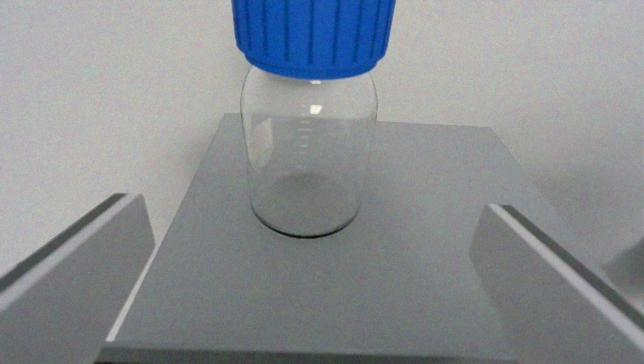

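Emit:
{"name": "move", "arguments": {"target": {"side": "right", "x": 0.404, "y": 0.2235, "z": 1.391, "quat_wxyz": [0.5377, -0.4592, -0.4592, 0.5377]}, "min_time_s": 1.0}}

Emit:
{"name": "move", "arguments": {"joints": {"right_gripper_m": 0.045}}}

Emit:
{"name": "move", "arguments": {"target": {"side": "right", "x": 0.402, "y": 0.2235, "z": 1.423, "quat_wxyz": [0.5377, -0.4592, -0.4592, 0.5377]}, "min_time_s": 0.8, "cameras": ["right_wrist_camera"]}}

Scene clock: 139.80 s.
Joint torques (N m): left_arm=[-3.07 9.64 -0.12 -0.39 -0.11 -0.52 0.27] | right_arm=[-22 7.5 -4.58 4.81 1.91 0.35 0.03]
External joint torques (N m): left_arm=[-0.13 0.73 -0.66 0.16 -0.15 -0.09 0.28] | right_arm=[2.25 -1.29 2.36 -0.18 -0.09 0.18 0.04]
Wrist force (N): left_arm=[-0.2 -0.7 -4.8] | right_arm=[2.7 3.9 -0.4]
Wrist torque (N m): left_arm=[-0.13 0.05 -0.03] | right_arm=[-0.20 0.02 -0.20]
Wrist force, peak (N): left_arm=[0.0 -0.6 -5.0] | right_arm=[3.4 5.0 -0.2]
move: done
base_odometry: x=+3.242 y=-2.171 heading=-0.489
lidar_m: 0.49 0.52 0.73 1.15 1.94 2.93 5.33 3.10 2.59 1.79 0.70 0.51
base_status: not commanded
joint_positions: torso_squat_rad=+0.350 torso_shift_rad=+0.000 torso_pitch_rad=+0.000 torso_yaw_rad=+0.700 left_shoulder_pitch_rad=-0.048 left_shoulder_roll_rad=+0.300 left_shoulder_yaw_rad=-0.029 left_elbow_rad=-0.126 left_forearm_roll_rad=+0.039 left_wrist_pitch_rad=+0.009 left_hand_roll_rad=-0.012 left_gripper_m=+0.100 right_shoulder_pitch_rad=+1.206 right_shoulder_roll_rad=-3.133 right_shoulder_yaw_rad=-1.441 right_elbow_rad=-1.139 right_forearm_roll_rad=-0.704 right_wrist_pitch_rad=+1.470 right_hand_roll_rad=-0.091 right_gripper_m=+0.100 head_pan_rad=-0.520 head_tilt_rad=+0.360
joint_status: all done
wheel_motors_off: 0
motor_effort: left_wheel=+0(1) right_wheel=+5(7)
contact_limits: right_gripper_m 450 mA
chest: x=-0.2280 y=-0.0002 z=+1.2475 quat_wxyz=(+0.939, +0.000, +0.000, +0.343)
left_hand: x=-0.4400 y=+0.4003 z=+0.6020 quat_wxyz=(+0.931, +0.166, -0.026, +0.325)
right_hand: x=+0.4038 y=+0.2232 z=+1.3912 quat_wxyz=(+0.537, -0.459, -0.460, +0.538)
right_hand_status: reached (checked arc that bows 7 mm and turns the hand up to 2 deg, planned for 1.0 s): 0 mm and 0.1 deg off.
pictures: none

Scene clock: 140.93 s.
Joint torques (N m): left_arm=[-2.81 9.98 -0.08 -0.53 -0.03 -0.47 0.25] | right_arm=[-22.39 8.23 -4.28 4.48 1.79 0.25 -0.19]
External joint torques (N m): left_arm=[0.13 1.07 -0.62 0.02 -0.06 -0.04 0.26] | right_arm=[1.86 -0.56 2.66 -0.51 -0.21 0.08 -0.18]
Wrist force (N): left_arm=[-0.2 -0.4 -4.6] | right_arm=[3.5 4.4 0.2]
Wrist torque (N m): left_arm=[-0.16 0.04 -0.04] | right_arm=[-0.26 0.04 -0.19]
Wrist force, peak (N): left_arm=[0.0 -0.8 -4.9] | right_arm=[4.2 5.5 -0.1]
move: off_target
base_odometry: x=+3.242 y=-2.171 heading=-0.489
lidar_m: 0.49 0.52 0.72 1.15 1.94 2.93 5.34 3.10 2.60 1.80 0.70 0.52
base_status: not commanded
joint_positions: torso_squat_rad=+0.350 torso_shift_rad=+0.000 torso_pitch_rad=+0.000 torso_yaw_rad=+0.700 left_shoulder_pitch_rad=-0.048 left_shoulder_roll_rad=+0.300 left_shoulder_yaw_rad=-0.029 left_elbow_rad=-0.126 left_forearm_roll_rad=+0.039 left_wrist_pitch_rad=+0.009 left_hand_roll_rad=-0.012 left_gripper_m=+0.100 right_shoulder_pitch_rad=+1.206 right_shoulder_roll_rad=-3.133 right_shoulder_yaw_rad=-1.441 right_elbow_rad=-1.139 right_forearm_roll_rad=-0.704 right_wrist_pitch_rad=+1.470 right_hand_roll_rad=-0.091 right_gripper_m=+0.056 head_pan_rad=-0.520 head_tilt_rad=+0.360
joint_status: right_gripper_m off_target (ended at +0.056, target +0.045)
wheel_motors_off: 0
motor_effort: left_wheel=+0(1) right_wheel=+6(7)
contact_limits: right_gripper_m 450 mA
chest: x=-0.2280 y=-0.0002 z=+1.2475 quat_wxyz=(+0.939, +0.000, +0.000, +0.343)
left_hand: x=-0.4400 y=+0.4003 z=+0.6020 quat_wxyz=(+0.931, +0.166, -0.026, +0.325)
right_hand: x=+0.4038 y=+0.2233 z=+1.3912 quat_wxyz=(+0.537, -0.459, -0.460, +0.538)
pictures: none

Scene clock: 142.07 s.
Joint torques (N m): left_arm=[-3.28 9.79 -0.04 -0.33 -0.04 -0.44 0.31] | right_arm=[-24.55 7.59 -6.85 5.33 1.97 -0.19 0.07]
External joint torques (N m): left_arm=[-0.34 0.88 -0.58 0.22 -0.07 -0.01 0.32] | right_arm=[-0.51 -1.12 -0.29 0.35 -0.04 -0.2 0.08]
Wrist force (N): left_arm=[0.2 -0.5 -4.5] | right_arm=[2.3 6.0 -0.5]
Wrist torque (N m): left_arm=[-0.15 0.09 -0.05] | right_arm=[-0.24 -0.05 -0.16]
Wrist force, peak (N): left_arm=[-0.2 -0.5 -4.9] | right_arm=[3.1 7.0 -0.9]
move: done
base_odometry: x=+3.242 y=-2.171 heading=-0.489
lidar_m: 0.50 0.52 0.72 1.15 1.93 2.94 5.34 3.10 2.59 1.80 0.69 0.51
base_status: not commanded
joint_positions: torso_squat_rad=+0.350 torso_shift_rad=+0.000 torso_pitch_rad=+0.000 torso_yaw_rad=+0.700 left_shoulder_pitch_rad=-0.048 left_shoulder_roll_rad=+0.300 left_shoulder_yaw_rad=-0.029 left_elbow_rad=-0.126 left_forearm_roll_rad=+0.039 left_wrist_pitch_rad=+0.009 left_hand_roll_rad=-0.012 left_gripper_m=+0.100 right_shoulder_pitch_rad=+1.159 right_shoulder_roll_rad=-3.138 right_shoulder_yaw_rad=-1.462 right_elbow_rad=-1.077 right_forearm_roll_rad=-0.737 right_wrist_pitch_rad=+1.460 right_hand_roll_rad=-0.009 right_gripper_m=+0.056 head_pan_rad=-0.520 head_tilt_rad=+0.360
joint_status: all done
wheel_motors_off: 0
motor_effort: left_wheel=+0(1) right_wheel=+6(8)
contact_limits: right_gripper_m 450 mA
chest: x=-0.2280 y=-0.0002 z=+1.2475 quat_wxyz=(+0.939, +0.000, +0.000, +0.343)
left_hand: x=-0.4400 y=+0.4003 z=+0.6020 quat_wxyz=(+0.931, +0.166, -0.026, +0.325)
right_hand: x=+0.4022 y=+0.2233 z=+1.4228 quat_wxyz=(+0.538, -0.459, -0.459, +0.538)
right_hand_status: reached (checked arc that bows 2 mm and turns the hand up to 0 deg, planned for 0.8 s): 0 mm and 0.0 deg off.
right_wrist_camera: T_world_to_cam=[[-0.00886, -0.99851, 0.05377, 0.14519], [-0.626, -0.03639, -0.77897, 1.39528], [0.77977, -0.04056, -0.62475, 0.65648]] pos_world=[0.36282, 0.22238, 1.48921]

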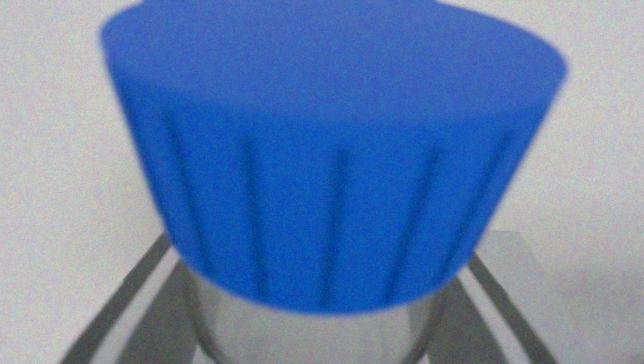

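Emit:
{"name": "move", "arguments": {"target": {"side": "right", "x": 0.325, "y": 0.22, "z": 1.435, "quat_wxyz": [0.5377, -0.4592, -0.4592, 0.5377]}, "min_time_s": 0.8}}

Emit:
{"name": "move", "arguments": {"target": {"side": "right", "x": 0.25, "y": 0.19, "z": 1.44, "quat_wxyz": [0.5377, -0.4592, -0.4592, 0.5377]}, "min_time_s": 0.8}}

Emit:
{"name": "move", "arguments": {"target": {"side": "right", "x": 0.25, "y": -0.1, "z": 1.46, "quat_wxyz": [0.5377, -0.4592, -0.4592, 0.5377]}, "min_time_s": 1.5, "cameras": ["head_camera"]}}

Emit:
{"name": "move", "arguments": {"target": {"side": "right", "x": 0.22, "y": -0.45, "z": 1.43, "quat_wxyz": [0.5377, -0.4592, -0.4592, 0.5377]}, "min_time_s": 1.5}}

Emit:
{"name": "move", "arguments": {"target": {"side": "right", "x": 0.245, "y": -0.62, "z": 1.428, "quat_wxyz": [0.5377, -0.4592, -0.4592, 0.5377]}, "min_time_s": 1.2, "cameras": ["right_wrist_camera"]}}

Scene clock: 149.13 s.
Joint torques (N m): left_arm=[-3.2 10.17 -0.13 -0.51 -0.16 -0.33 0.23] | right_arm=[-21.81 9.48 -7.45 4.89 2.05 0.09 -0.03]
External joint torques (N m): left_arm=[-0.26 1.26 -0.67 0.04 -0.19 0.1 0.23] | right_arm=[-0.16 0.93 -0.11 -0.28 0.04 -0.11 -0.03]
Wrist force (N): left_arm=[-0.1 -0.6 -4.6] | right_arm=[3.1 5.9 -0.4]
Wrist torque (N m): left_arm=[-0.14 0.05 -0.03] | right_arm=[-0.29 0.07 -0.01]
Wrist force, peak (N): left_arm=[0.3 -0.6 -5.0] | right_arm=[3.0 7.1 -1.1]
move: done
base_odometry: x=+3.242 y=-2.171 heading=-0.489
lidar_m: 0.49 0.52 0.73 1.15 1.94 2.93 5.34 3.10 2.60 1.80 0.70 0.51
base_status: not commanded
joint_positions: torso_squat_rad=+0.350 torso_shift_rad=+0.000 torso_pitch_rad=+0.000 torso_yaw_rad=+0.700 left_shoulder_pitch_rad=-0.048 left_shoulder_roll_rad=+0.300 left_shoulder_yaw_rad=-0.029 left_elbow_rad=-0.126 left_forearm_roll_rad=+0.039 left_wrist_pitch_rad=+0.009 left_hand_roll_rad=-0.012 left_gripper_m=+0.100 right_shoulder_pitch_rad=+1.061 right_shoulder_roll_rad=-3.107 right_shoulder_yaw_rad=-1.498 right_elbow_rad=-1.358 right_forearm_roll_rad=-0.797 right_wrist_pitch_rad=+1.702 right_hand_roll_rad=-0.105 right_gripper_m=+0.056 head_pan_rad=-0.520 head_tilt_rad=+0.360
joint_status: all done
wheel_motors_off: 0
motor_effort: left_wheel=-1(1) right_wheel=+7(8)
contact_limits: right_gripper_m 450 mA
chest: x=-0.2280 y=-0.0002 z=+1.2475 quat_wxyz=(+0.939, +0.000, +0.000, +0.343)
left_hand: x=-0.4400 y=+0.4003 z=+0.6020 quat_wxyz=(+0.931, +0.166, -0.026, +0.325)
right_hand: x=+0.3251 y=+0.2200 z=+1.4348 quat_wxyz=(+0.538, -0.459, -0.459, +0.538)
right_hand_status: reached (checked arc that bows 8 mm and turns the hand up to 2 deg, planned for 0.8 s): 0 mm and 0.0 deg off.
pictures: none

Scene clock: 150.33 s.
Joint torques (N m): left_arm=[-2.98 9.45 -0.1 -0.43 0 -0.44 0.19] | right_arm=[-18.84 8.99 -7.48 5.06 1.76 0.26 0.06]
External joint torques (N m): left_arm=[-0.04 0.54 -0.64 0.12 -0.03 -0.01 0.19] | right_arm=[-0.33 1.08 -0.1 -0.47 -0.12 -0.23 0.07]
Wrist force (N): left_arm=[0.2 -0.5 -4.7] | right_arm=[2.6 6.5 -0.6]
Wrist torque (N m): left_arm=[-0.15 0.10 -0.04] | right_arm=[-0.26 -0.03 -0.05]
Wrist force, peak (N): left_arm=[-0.2 -0.6 -5.0] | right_arm=[3.9 7.4 -0.7]
move: done
base_odometry: x=+3.242 y=-2.171 heading=-0.489
lidar_m: 0.49 0.52 0.74 1.15 1.94 2.93 5.34 3.11 2.60 1.79 0.69 0.51
base_status: not commanded
joint_positions: torso_squat_rad=+0.350 torso_shift_rad=+0.000 torso_pitch_rad=+0.000 torso_yaw_rad=+0.700 left_shoulder_pitch_rad=-0.048 left_shoulder_roll_rad=+0.300 left_shoulder_yaw_rad=-0.029 left_elbow_rad=-0.126 left_forearm_roll_rad=+0.039 left_wrist_pitch_rad=+0.009 left_hand_roll_rad=-0.012 left_gripper_m=+0.100 right_shoulder_pitch_rad=+0.942 right_shoulder_roll_rad=-3.051 right_shoulder_yaw_rad=-1.517 right_elbow_rad=-1.671 right_forearm_roll_rad=-0.934 right_wrist_pitch_rad=+1.919 right_hand_roll_rad=-0.252 right_gripper_m=+0.056 head_pan_rad=-0.520 head_tilt_rad=+0.360
joint_status: all done
wheel_motors_off: 0
motor_effort: left_wheel=+0(1) right_wheel=+8(8)
contact_limits: right_gripper_m 450 mA
chest: x=-0.2280 y=-0.0002 z=+1.2475 quat_wxyz=(+0.939, +0.000, +0.000, +0.343)
left_hand: x=-0.4400 y=+0.4003 z=+0.6020 quat_wxyz=(+0.931, +0.166, -0.026, +0.325)
right_hand: x=+0.2503 y=+0.1901 z=+1.4398 quat_wxyz=(+0.538, -0.459, -0.459, +0.538)
right_hand_status: reached (checked arc that bows 9 mm and turns the hand up to 2 deg, planned for 0.8 s): 0 mm and 0.1 deg off.
pictures: none

Scene clock: 152.17 s.
Joint torques (N m): left_arm=[-3.07 10.19 0.08 -0.58 -0.21 -0.45 0.26] | right_arm=[-7.53 -9.82 -3.92 5.75 1.9 -0.18 -0.03]
External joint torques (N m): left_arm=[-0.12 1.27 -0.46 -0.03 -0.24 -0.02 0.27] | right_arm=[-1.66 -1.04 1.93 -0.39 -0.02 -0.08 -0.02]
Wrist force (N): left_arm=[0.0 -0.7 -4.7] | right_arm=[3.0 5.6 -0.9]
Wrist torque (N m): left_arm=[-0.14 0.05 -0.05] | right_arm=[-0.16 0.04 -0.24]
Wrist force, peak (N): left_arm=[0.1 -0.7 -4.9] | right_arm=[3.4 7.6 -0.7]
move: done
base_odometry: x=+3.242 y=-2.171 heading=-0.489
lidar_m: 0.49 0.52 0.73 1.15 1.94 2.93 5.34 3.10 2.60 1.80 0.69 0.52
base_status: not commanded
joint_positions: torso_squat_rad=+0.350 torso_shift_rad=+0.000 torso_pitch_rad=+0.000 torso_yaw_rad=+0.700 left_shoulder_pitch_rad=-0.048 left_shoulder_roll_rad=+0.300 left_shoulder_yaw_rad=-0.029 left_elbow_rad=-0.126 left_forearm_roll_rad=+0.039 left_wrist_pitch_rad=+0.009 left_hand_roll_rad=-0.012 left_gripper_m=+0.100 right_shoulder_pitch_rad=+0.461 right_shoulder_roll_rad=-1.934 right_shoulder_yaw_rad=-1.337 right_elbow_rad=-2.565 right_forearm_roll_rad=-1.057 right_wrist_pitch_rad=+1.919 right_hand_roll_rad=+0.043 right_gripper_m=+0.056 head_pan_rad=-0.520 head_tilt_rad=+0.360
joint_status: all done
wheel_motors_off: 0
motor_effort: left_wheel=-1(1) right_wheel=+7(8)
contact_limits: right_gripper_m 450 mA
chest: x=-0.2280 y=-0.0003 z=+1.2475 quat_wxyz=(+0.939, +0.000, +0.000, +0.343)
left_hand: x=-0.4400 y=+0.4003 z=+0.6021 quat_wxyz=(+0.931, +0.166, -0.026, +0.325)
right_hand: x=+0.2504 y=-0.0998 z=+1.4598 quat_wxyz=(+0.536, -0.457, -0.462, +0.540)
right_hand_status: reached (checked arc that bows 56 mm and turns the hand up to 5 deg, planned for 1.5 s): 0 mm and 0.5 deg off.
head_camera: T_world_to_cam=[[0.15166, -0.98814, 0.02399, 0.01565], [-0.31019, -0.07063, -0.94805, 1.36632], [0.9385, 0.13633, -0.31722, 0.59845]] pos_world=[-0.1402, 0.03038, 1.48481]

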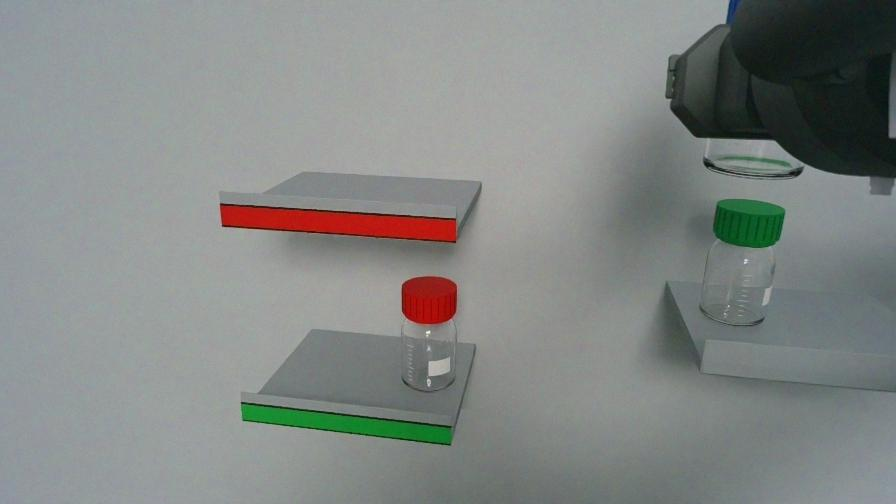

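Scene clock: 154.00 s.
Joint torques (N m): left_arm=[-3.04 9.88 0.09 -0.52 -0.1 -0.43 0.26] | right_arm=[4.84 -20.16 -1.68 -2.29 -0.24 -2.3 -0.31]
External joint torques (N m): left_arm=[-0.09 0.96 -0.45 0.03 -0.13 0 0.27] | right_arm=[-1.15 -2.19 -0.66 0.07 -0.15 -0.3 -0.3]
Wrist force (N): left_arm=[0.0 -0.7 -4.7] | right_arm=[3.2 6.7 0.4]
Wrist torque (N m): left_arm=[-0.12 0.08 -0.05] | right_arm=[-0.32 0.12 -0.15]
Wrist force, peak (N): left_arm=[0.3 -0.6 -4.9] | right_arm=[3.2 7.1 -1.0]
move: done
base_odometry: x=+3.242 y=-2.171 heading=-0.489
lidar_m: 0.50 0.52 0.73 1.15 1.93 2.93 5.34 3.10 2.61 1.80 0.70 0.52
base_status: not commanded
joint_positions: torso_squat_rad=+0.350 torso_shift_rad=+0.000 torso_pitch_rad=+0.000 torso_yaw_rad=+0.700 left_shoulder_pitch_rad=-0.048 left_shoulder_roll_rad=+0.300 left_shoulder_yaw_rad=-0.029 left_elbow_rad=-0.126 left_forearm_roll_rad=+0.039 left_wrist_pitch_rad=+0.009 left_hand_roll_rad=-0.012 left_gripper_m=+0.100 right_shoulder_pitch_rad=+0.401 right_shoulder_roll_rad=-0.953 right_shoulder_yaw_rad=-2.060 right_elbow_rad=-2.085 right_forearm_roll_rad=-1.269 right_wrist_pitch_rad=+1.755 right_hand_roll_rad=+1.612 right_gripper_m=+0.056 head_pan_rad=-0.520 head_tilt_rad=+0.360
joint_status: all done
wheel_motors_off: 0
motor_effort: left_wheel=+0(1) right_wheel=+6(8)
contact_limits: right_gripper_m 450 mA
chest: x=-0.2280 y=-0.0003 z=+1.2475 quat_wxyz=(+0.939, +0.000, +0.000, +0.343)
left_hand: x=-0.4400 y=+0.4003 z=+0.6021 quat_wxyz=(+0.931, +0.166, -0.026, +0.325)
right_hand: x=+0.2198 y=-0.4495 z=+1.4298 quat_wxyz=(+0.538, -0.460, -0.459, +0.536)
right_hand_status: reached (checked arc that bows 58 mm and turns the hand up to 4 deg, planned for 1.5 s): 1 mm and 0.2 deg off.
pictures: none

Scene clock: 155.53 s.
Joint torques (N m): left_arm=[-3.12 10.14 -0.16 -0.45 -0.2 -0.39 0.26] | right_arm=[11.18 -19.65 -5.56 -6.17 -1.11 -1.41 -0.01]
External joint torques (N m): left_arm=[-0.17 1.22 -0.7 0.1 -0.23 0.04 0.26] | right_arm=[0.14 -1.73 -1.12 0.41 -0.01 0.2 0]
Wrist force (N): left_arm=[-0.1 -0.7 -4.6] | right_arm=[3.0 5.6 0.0]
Wrist torque (N m): left_arm=[-0.12 0.06 -0.01] | right_arm=[-0.20 0.12 -0.20]
Wrist force, peak (N): left_arm=[0.1 -0.8 -5.0] | right_arm=[3.3 7.7 -0.9]
move: done
base_odometry: x=+3.242 y=-2.171 heading=-0.489
lidar_m: 0.50 0.52 0.73 1.14 1.94 2.94 5.34 3.11 2.60 1.80 0.70 0.52
base_status: not commanded
joint_positions: torso_squat_rad=+0.350 torso_shift_rad=+0.000 torso_pitch_rad=+0.000 torso_yaw_rad=+0.700 left_shoulder_pitch_rad=-0.048 left_shoulder_roll_rad=+0.300 left_shoulder_yaw_rad=-0.029 left_elbow_rad=-0.126 left_forearm_roll_rad=+0.039 left_wrist_pitch_rad=+0.009 left_hand_roll_rad=-0.012 left_gripper_m=+0.100 right_shoulder_pitch_rad=+0.874 right_shoulder_roll_rad=-1.056 right_shoulder_yaw_rad=-2.094 right_elbow_rad=-1.150 right_forearm_roll_rad=-1.552 right_wrist_pitch_rad=+1.366 right_hand_roll_rad=+2.208 right_gripper_m=+0.056 head_pan_rad=-0.520 head_tilt_rad=+0.360
joint_status: all done
wheel_motors_off: 0
motor_effort: left_wheel=+0(1) right_wheel=+6(8)
contact_limits: right_gripper_m 450 mA
chest: x=-0.2280 y=-0.0003 z=+1.2475 quat_wxyz=(+0.939, +0.000, +0.000, +0.343)
left_hand: x=-0.4399 y=+0.4003 z=+0.6021 quat_wxyz=(+0.931, +0.166, -0.026, +0.325)
right_hand: x=+0.2446 y=-0.6199 z=+1.4283 quat_wxyz=(+0.539, -0.463, -0.458, +0.534)
right_hand_status: reached (checked arc that bows 18 mm and turns the hand up to 6 deg, planned for 1.2 s): 0 mm and 0.6 deg off.
right_wrist_camera: T_world_to_cam=[[-0.01912, -0.99841, 0.05296, -0.69468], [-0.62262, -0.02956, -0.78197, 1.27783], [0.78229, -0.04792, -0.62107, 0.73811]] pos_world=[0.20491, -0.62044, 1.49442]

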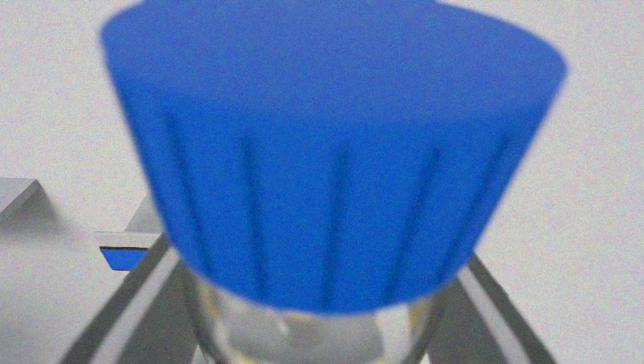

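Emit:
{"name": "move", "arguments": {"target": {"side": "right", "x": 0.31, "y": -0.62, "z": 1.43, "quat_wxyz": [0.5377, -0.4592, -0.4592, 0.5377]}, "min_time_s": 0.7}}

Emit:
{"name": "move", "arguments": {"target": {"side": "right", "x": 0.371, "y": -0.62, "z": 1.428, "quat_wxyz": [0.5377, -0.4592, -0.4592, 0.5377]}, "min_time_s": 0.7}}

Emit:
{"name": "move", "arguments": {"target": {"side": "right", "x": 0.371, "y": -0.62, "z": 1.401, "quat_wxyz": [0.5377, -0.4592, -0.4592, 0.5377]}, "min_time_s": 0.8, "cameras": ["right_wrist_camera"]}}

Scene clock: 157.23 s.
Joint torques (N m): left_arm=[-3.03 9.99 -0.15 -0.48 -0.17 -0.58 0.3] | right_arm=[6.65 -20.77 -2.31 -6.67 -1.46 -1.77 0.07]
External joint torques (N m): left_arm=[-0.09 1.07 -0.69 0.08 -0.2 -0.15 0.3] | right_arm=[-1.76 -1.3 2.1 0.56 -0.31 -0.25 0.08]
Wrist force (N): left_arm=[0.0 -0.7 -4.6] | right_arm=[2.7 5.6 0.0]
Wrist torque (N m): left_arm=[-0.13 0.08 -0.04] | right_arm=[-0.18 0.01 -0.21]
Wrist force, peak (N): left_arm=[0.2 -0.6 -5.0] | right_arm=[3.3 7.1 -0.3]
move: done
base_odometry: x=+3.242 y=-2.171 heading=-0.489
lidar_m: 0.50 0.52 0.73 1.15 1.94 2.93 5.34 3.11 2.60 1.80 0.69 0.51
base_status: not commanded
joint_positions: torso_squat_rad=+0.350 torso_shift_rad=+0.000 torso_pitch_rad=+0.000 torso_yaw_rad=+0.700 left_shoulder_pitch_rad=-0.048 left_shoulder_roll_rad=+0.300 left_shoulder_yaw_rad=-0.029 left_elbow_rad=-0.126 left_forearm_roll_rad=+0.039 left_wrist_pitch_rad=+0.009 left_hand_roll_rad=-0.012 left_gripper_m=+0.100 right_shoulder_pitch_rad=+0.827 right_shoulder_roll_rad=-1.218 right_shoulder_yaw_rad=-1.996 right_elbow_rad=-0.954 right_forearm_roll_rad=-1.514 right_wrist_pitch_rad=+1.266 right_hand_roll_rad=+2.276 right_gripper_m=+0.056 head_pan_rad=-0.520 head_tilt_rad=+0.360
joint_status: all done
wheel_motors_off: 0
motor_effort: left_wheel=+0(1) right_wheel=+6(8)
contact_limits: right_gripper_m 450 mA
chest: x=-0.2280 y=-0.0002 z=+1.2475 quat_wxyz=(+0.939, +0.000, +0.000, +0.343)
left_hand: x=-0.4400 y=+0.4003 z=+0.6020 quat_wxyz=(+0.931, +0.166, -0.026, +0.325)
right_hand: x=+0.3100 y=-0.6199 z=+1.4301 quat_wxyz=(+0.538, -0.459, -0.459, +0.538)
right_hand_status: reached (checked arc that bows 2 mm and turns the hand up to 1 deg, planned for 0.7 s): 0 mm and 0.0 deg off.
pictures: none

Scene clock: 158.40 s.
Joint torques (N m): left_arm=[-3.16 10.43 0.03 -0.43 -0.07 -0.43 0.28] | right_arm=[4.65 -23.03 -2.02 -7.24 -1.35 -1.6 -0.12]
External joint torques (N m): left_arm=[-0.22 1.51 -0.51 0.13 -0.1 0 0.28] | right_arm=[-0.94 -1.84 1.73 0.86 -0.1 -0.26 -0.11]
Wrist force (N): left_arm=[0.1 -0.7 -4.6] | right_arm=[2.7 6.6 -0.6]
Wrist torque (N m): left_arm=[-0.12 0.08 -0.07] | right_arm=[-0.32 0.00 -0.16]
Wrist force, peak (N): left_arm=[0.0 -0.7 -4.9] | right_arm=[2.2 7.5 -1.7]
move: done
base_odometry: x=+3.242 y=-2.171 heading=-0.489
lidar_m: 0.49 0.52 0.73 1.15 1.93 2.93 5.35 3.09 2.60 1.80 0.69 0.51
base_status: not commanded
joint_positions: torso_squat_rad=+0.350 torso_shift_rad=+0.000 torso_pitch_rad=+0.000 torso_yaw_rad=+0.700 left_shoulder_pitch_rad=-0.048 left_shoulder_roll_rad=+0.300 left_shoulder_yaw_rad=-0.029 left_elbow_rad=-0.126 left_forearm_roll_rad=+0.039 left_wrist_pitch_rad=+0.009 left_hand_roll_rad=-0.012 left_gripper_m=+0.100 right_shoulder_pitch_rad=+0.762 right_shoulder_roll_rad=-1.408 right_shoulder_yaw_rad=-1.912 right_elbow_rad=-0.665 right_forearm_roll_rad=-1.503 right_wrist_pitch_rad=+1.161 right_hand_roll_rad=+2.403 right_gripper_m=+0.056 head_pan_rad=-0.520 head_tilt_rad=+0.360
joint_status: all done
wheel_motors_off: 0
motor_effort: left_wheel=+0(1) right_wheel=+7(8)
contact_limits: right_gripper_m 450 mA
chest: x=-0.2279 y=-0.0002 z=+1.2475 quat_wxyz=(+0.939, +0.000, +0.000, +0.343)
left_hand: x=-0.4400 y=+0.4003 z=+0.6020 quat_wxyz=(+0.931, +0.166, -0.026, +0.325)
right_hand: x=+0.3711 y=-0.6193 z=+1.4278 quat_wxyz=(+0.538, -0.461, -0.459, +0.536)
right_hand_status: reached (checked arc that bows 7 mm and turns the hand up to 1 deg, planned for 0.7 s): 1 mm and 0.2 deg off.
pictures: none

Scene clock: 159.53 s.
Joint torques (N m): left_arm=[-2.86 10.11 -0.2 -0.54 -0.1 -0.53 0.21] | right_arm=[4.02 -24.03 -2.04 -8.03 -1.38 -1.63 0.23]
External joint torques (N m): left_arm=[0.08 1.19 -0.74 0.02 -0.13 -0.1 0.21] | right_arm=[-1.73 -1.55 1.96 0.12 -0.12 -0.29 0.24]
Wrist force (N): left_arm=[-0.1 -0.4 -4.4] | right_arm=[2.9 6.5 -1.2]
Wrist torque (N m): left_arm=[-0.16 0.06 -0.03] | right_arm=[-0.29 0.03 -0.19]
Wrist force, peak (N): left_arm=[0.0 -0.6 -4.9] | right_arm=[2.6 7.1 -1.3]
move: done
base_odometry: x=+3.242 y=-2.171 heading=-0.489
lidar_m: 0.50 0.52 0.73 1.14 1.94 2.93 5.34 3.10 2.60 1.79 0.69 0.51
base_status: not commanded
joint_positions: torso_squat_rad=+0.350 torso_shift_rad=+0.000 torso_pitch_rad=+0.000 torso_yaw_rad=+0.700 left_shoulder_pitch_rad=-0.048 left_shoulder_roll_rad=+0.300 left_shoulder_yaw_rad=-0.029 left_elbow_rad=-0.126 left_forearm_roll_rad=+0.039 left_wrist_pitch_rad=+0.009 left_hand_roll_rad=-0.012 left_gripper_m=+0.100 right_shoulder_pitch_rad=+0.686 right_shoulder_roll_rad=-1.333 right_shoulder_yaw_rad=-1.840 right_elbow_rad=-0.741 right_forearm_roll_rad=-1.504 right_wrist_pitch_rad=+1.149 right_hand_roll_rad=+2.411 right_gripper_m=+0.056 head_pan_rad=-0.520 head_tilt_rad=+0.360
joint_status: all done
wheel_motors_off: 0
motor_effort: left_wheel=+0(1) right_wheel=+7(8)
contact_limits: right_gripper_m 450 mA
chest: x=-0.2279 y=-0.0002 z=+1.2475 quat_wxyz=(+0.939, +0.000, +0.000, +0.343)
left_hand: x=-0.4400 y=+0.4003 z=+0.6020 quat_wxyz=(+0.931, +0.166, -0.026, +0.325)
right_hand: x=+0.3710 y=-0.6200 z=+1.4011 quat_wxyz=(+0.537, -0.459, -0.459, +0.538)
right_hand_status: reached (checked arc that bows 1 mm and turns the hand up to 0 deg, planned for 0.8 s): 0 mm and 0.1 deg off.
right_wrist_camera: T_world_to_cam=[[-0.00724, -0.99855, 0.05339, -0.69596], [-0.62618, -0.0371, -0.7788, 1.32752], [0.77965, -0.03907, -0.625, 0.63438]] pos_world=[0.33163, -0.62091, 1.46751]

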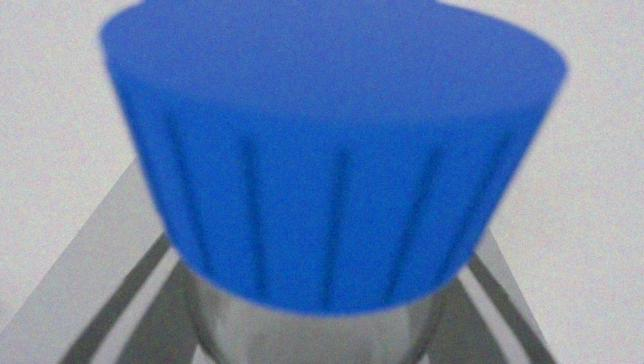

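Emit:
{"name": "move", "arguments": {"target": {"side": "right", "x": 0.371, "y": -0.62, "z": 1.396, "quat_wxyz": [0.5377, -0.4592, -0.4592, 0.5377]}, "min_time_s": 0.5}}

Scene clock: 160.77 s.
Joint torques (N m): left_arm=[-3.08 10.06 -0.29 -0.54 -0.15 -0.56 0.3] | right_arm=[4.04 -22.4 -1.09 -6.81 -1.11 -0.62 0.06]
External joint torques (N m): left_arm=[-0.13 1.14 -0.83 0.02 -0.18 -0.13 0.3] | right_arm=[-1.72 0.26 2.95 1.34 0.15 0.72 0.07]
Wrist force (N): left_arm=[0.0 -0.7 -4.6] | right_arm=[1.8 1.2 1.8]
Wrist torque (N m): left_arm=[-0.12 0.06 -0.04] | right_arm=[-0.28 0.12 0.08]
Wrist force, peak (N): left_arm=[0.1 -0.9 -5.0] | right_arm=[2.5 6.8 -1.1]
move: done
base_odometry: x=+3.242 y=-2.171 heading=-0.489
lidar_m: 0.49 0.51 0.73 1.15 1.93 2.94 5.34 3.11 2.59 1.80 0.69 0.51
base_status: not commanded
joint_positions: torso_squat_rad=+0.350 torso_shift_rad=+0.000 torso_pitch_rad=+0.000 torso_yaw_rad=+0.700 left_shoulder_pitch_rad=-0.048 left_shoulder_roll_rad=+0.300 left_shoulder_yaw_rad=-0.029 left_elbow_rad=-0.126 left_forearm_roll_rad=+0.039 left_wrist_pitch_rad=+0.009 left_hand_roll_rad=-0.012 left_gripper_m=+0.100 right_shoulder_pitch_rad=+0.673 right_shoulder_roll_rad=-1.319 right_shoulder_yaw_rad=-1.827 right_elbow_rad=-0.757 right_forearm_roll_rad=-1.503 right_wrist_pitch_rad=+1.144 right_hand_roll_rad=+2.411 right_gripper_m=+0.056 head_pan_rad=-0.520 head_tilt_rad=+0.360
joint_status: all done
wheel_motors_off: 0
motor_effort: left_wheel=+0(1) right_wheel=+7(8)
contact_limits: right_gripper_m 450 mA
chest: x=-0.2280 y=-0.0002 z=+1.2475 quat_wxyz=(+0.939, +0.000, +0.000, +0.343)
left_hand: x=-0.4400 y=+0.4003 z=+0.6020 quat_wxyz=(+0.931, +0.166, -0.026, +0.325)
right_hand: x=+0.3711 y=-0.6198 z=+1.3965 quat_wxyz=(+0.537, -0.459, -0.459, +0.538)
right_hand_status: reached (checked arc that bows 0 mm and turns the hand up to 0 deg, planned for 0.5 s): 1 mm and 0.1 deg off.
pictures: none


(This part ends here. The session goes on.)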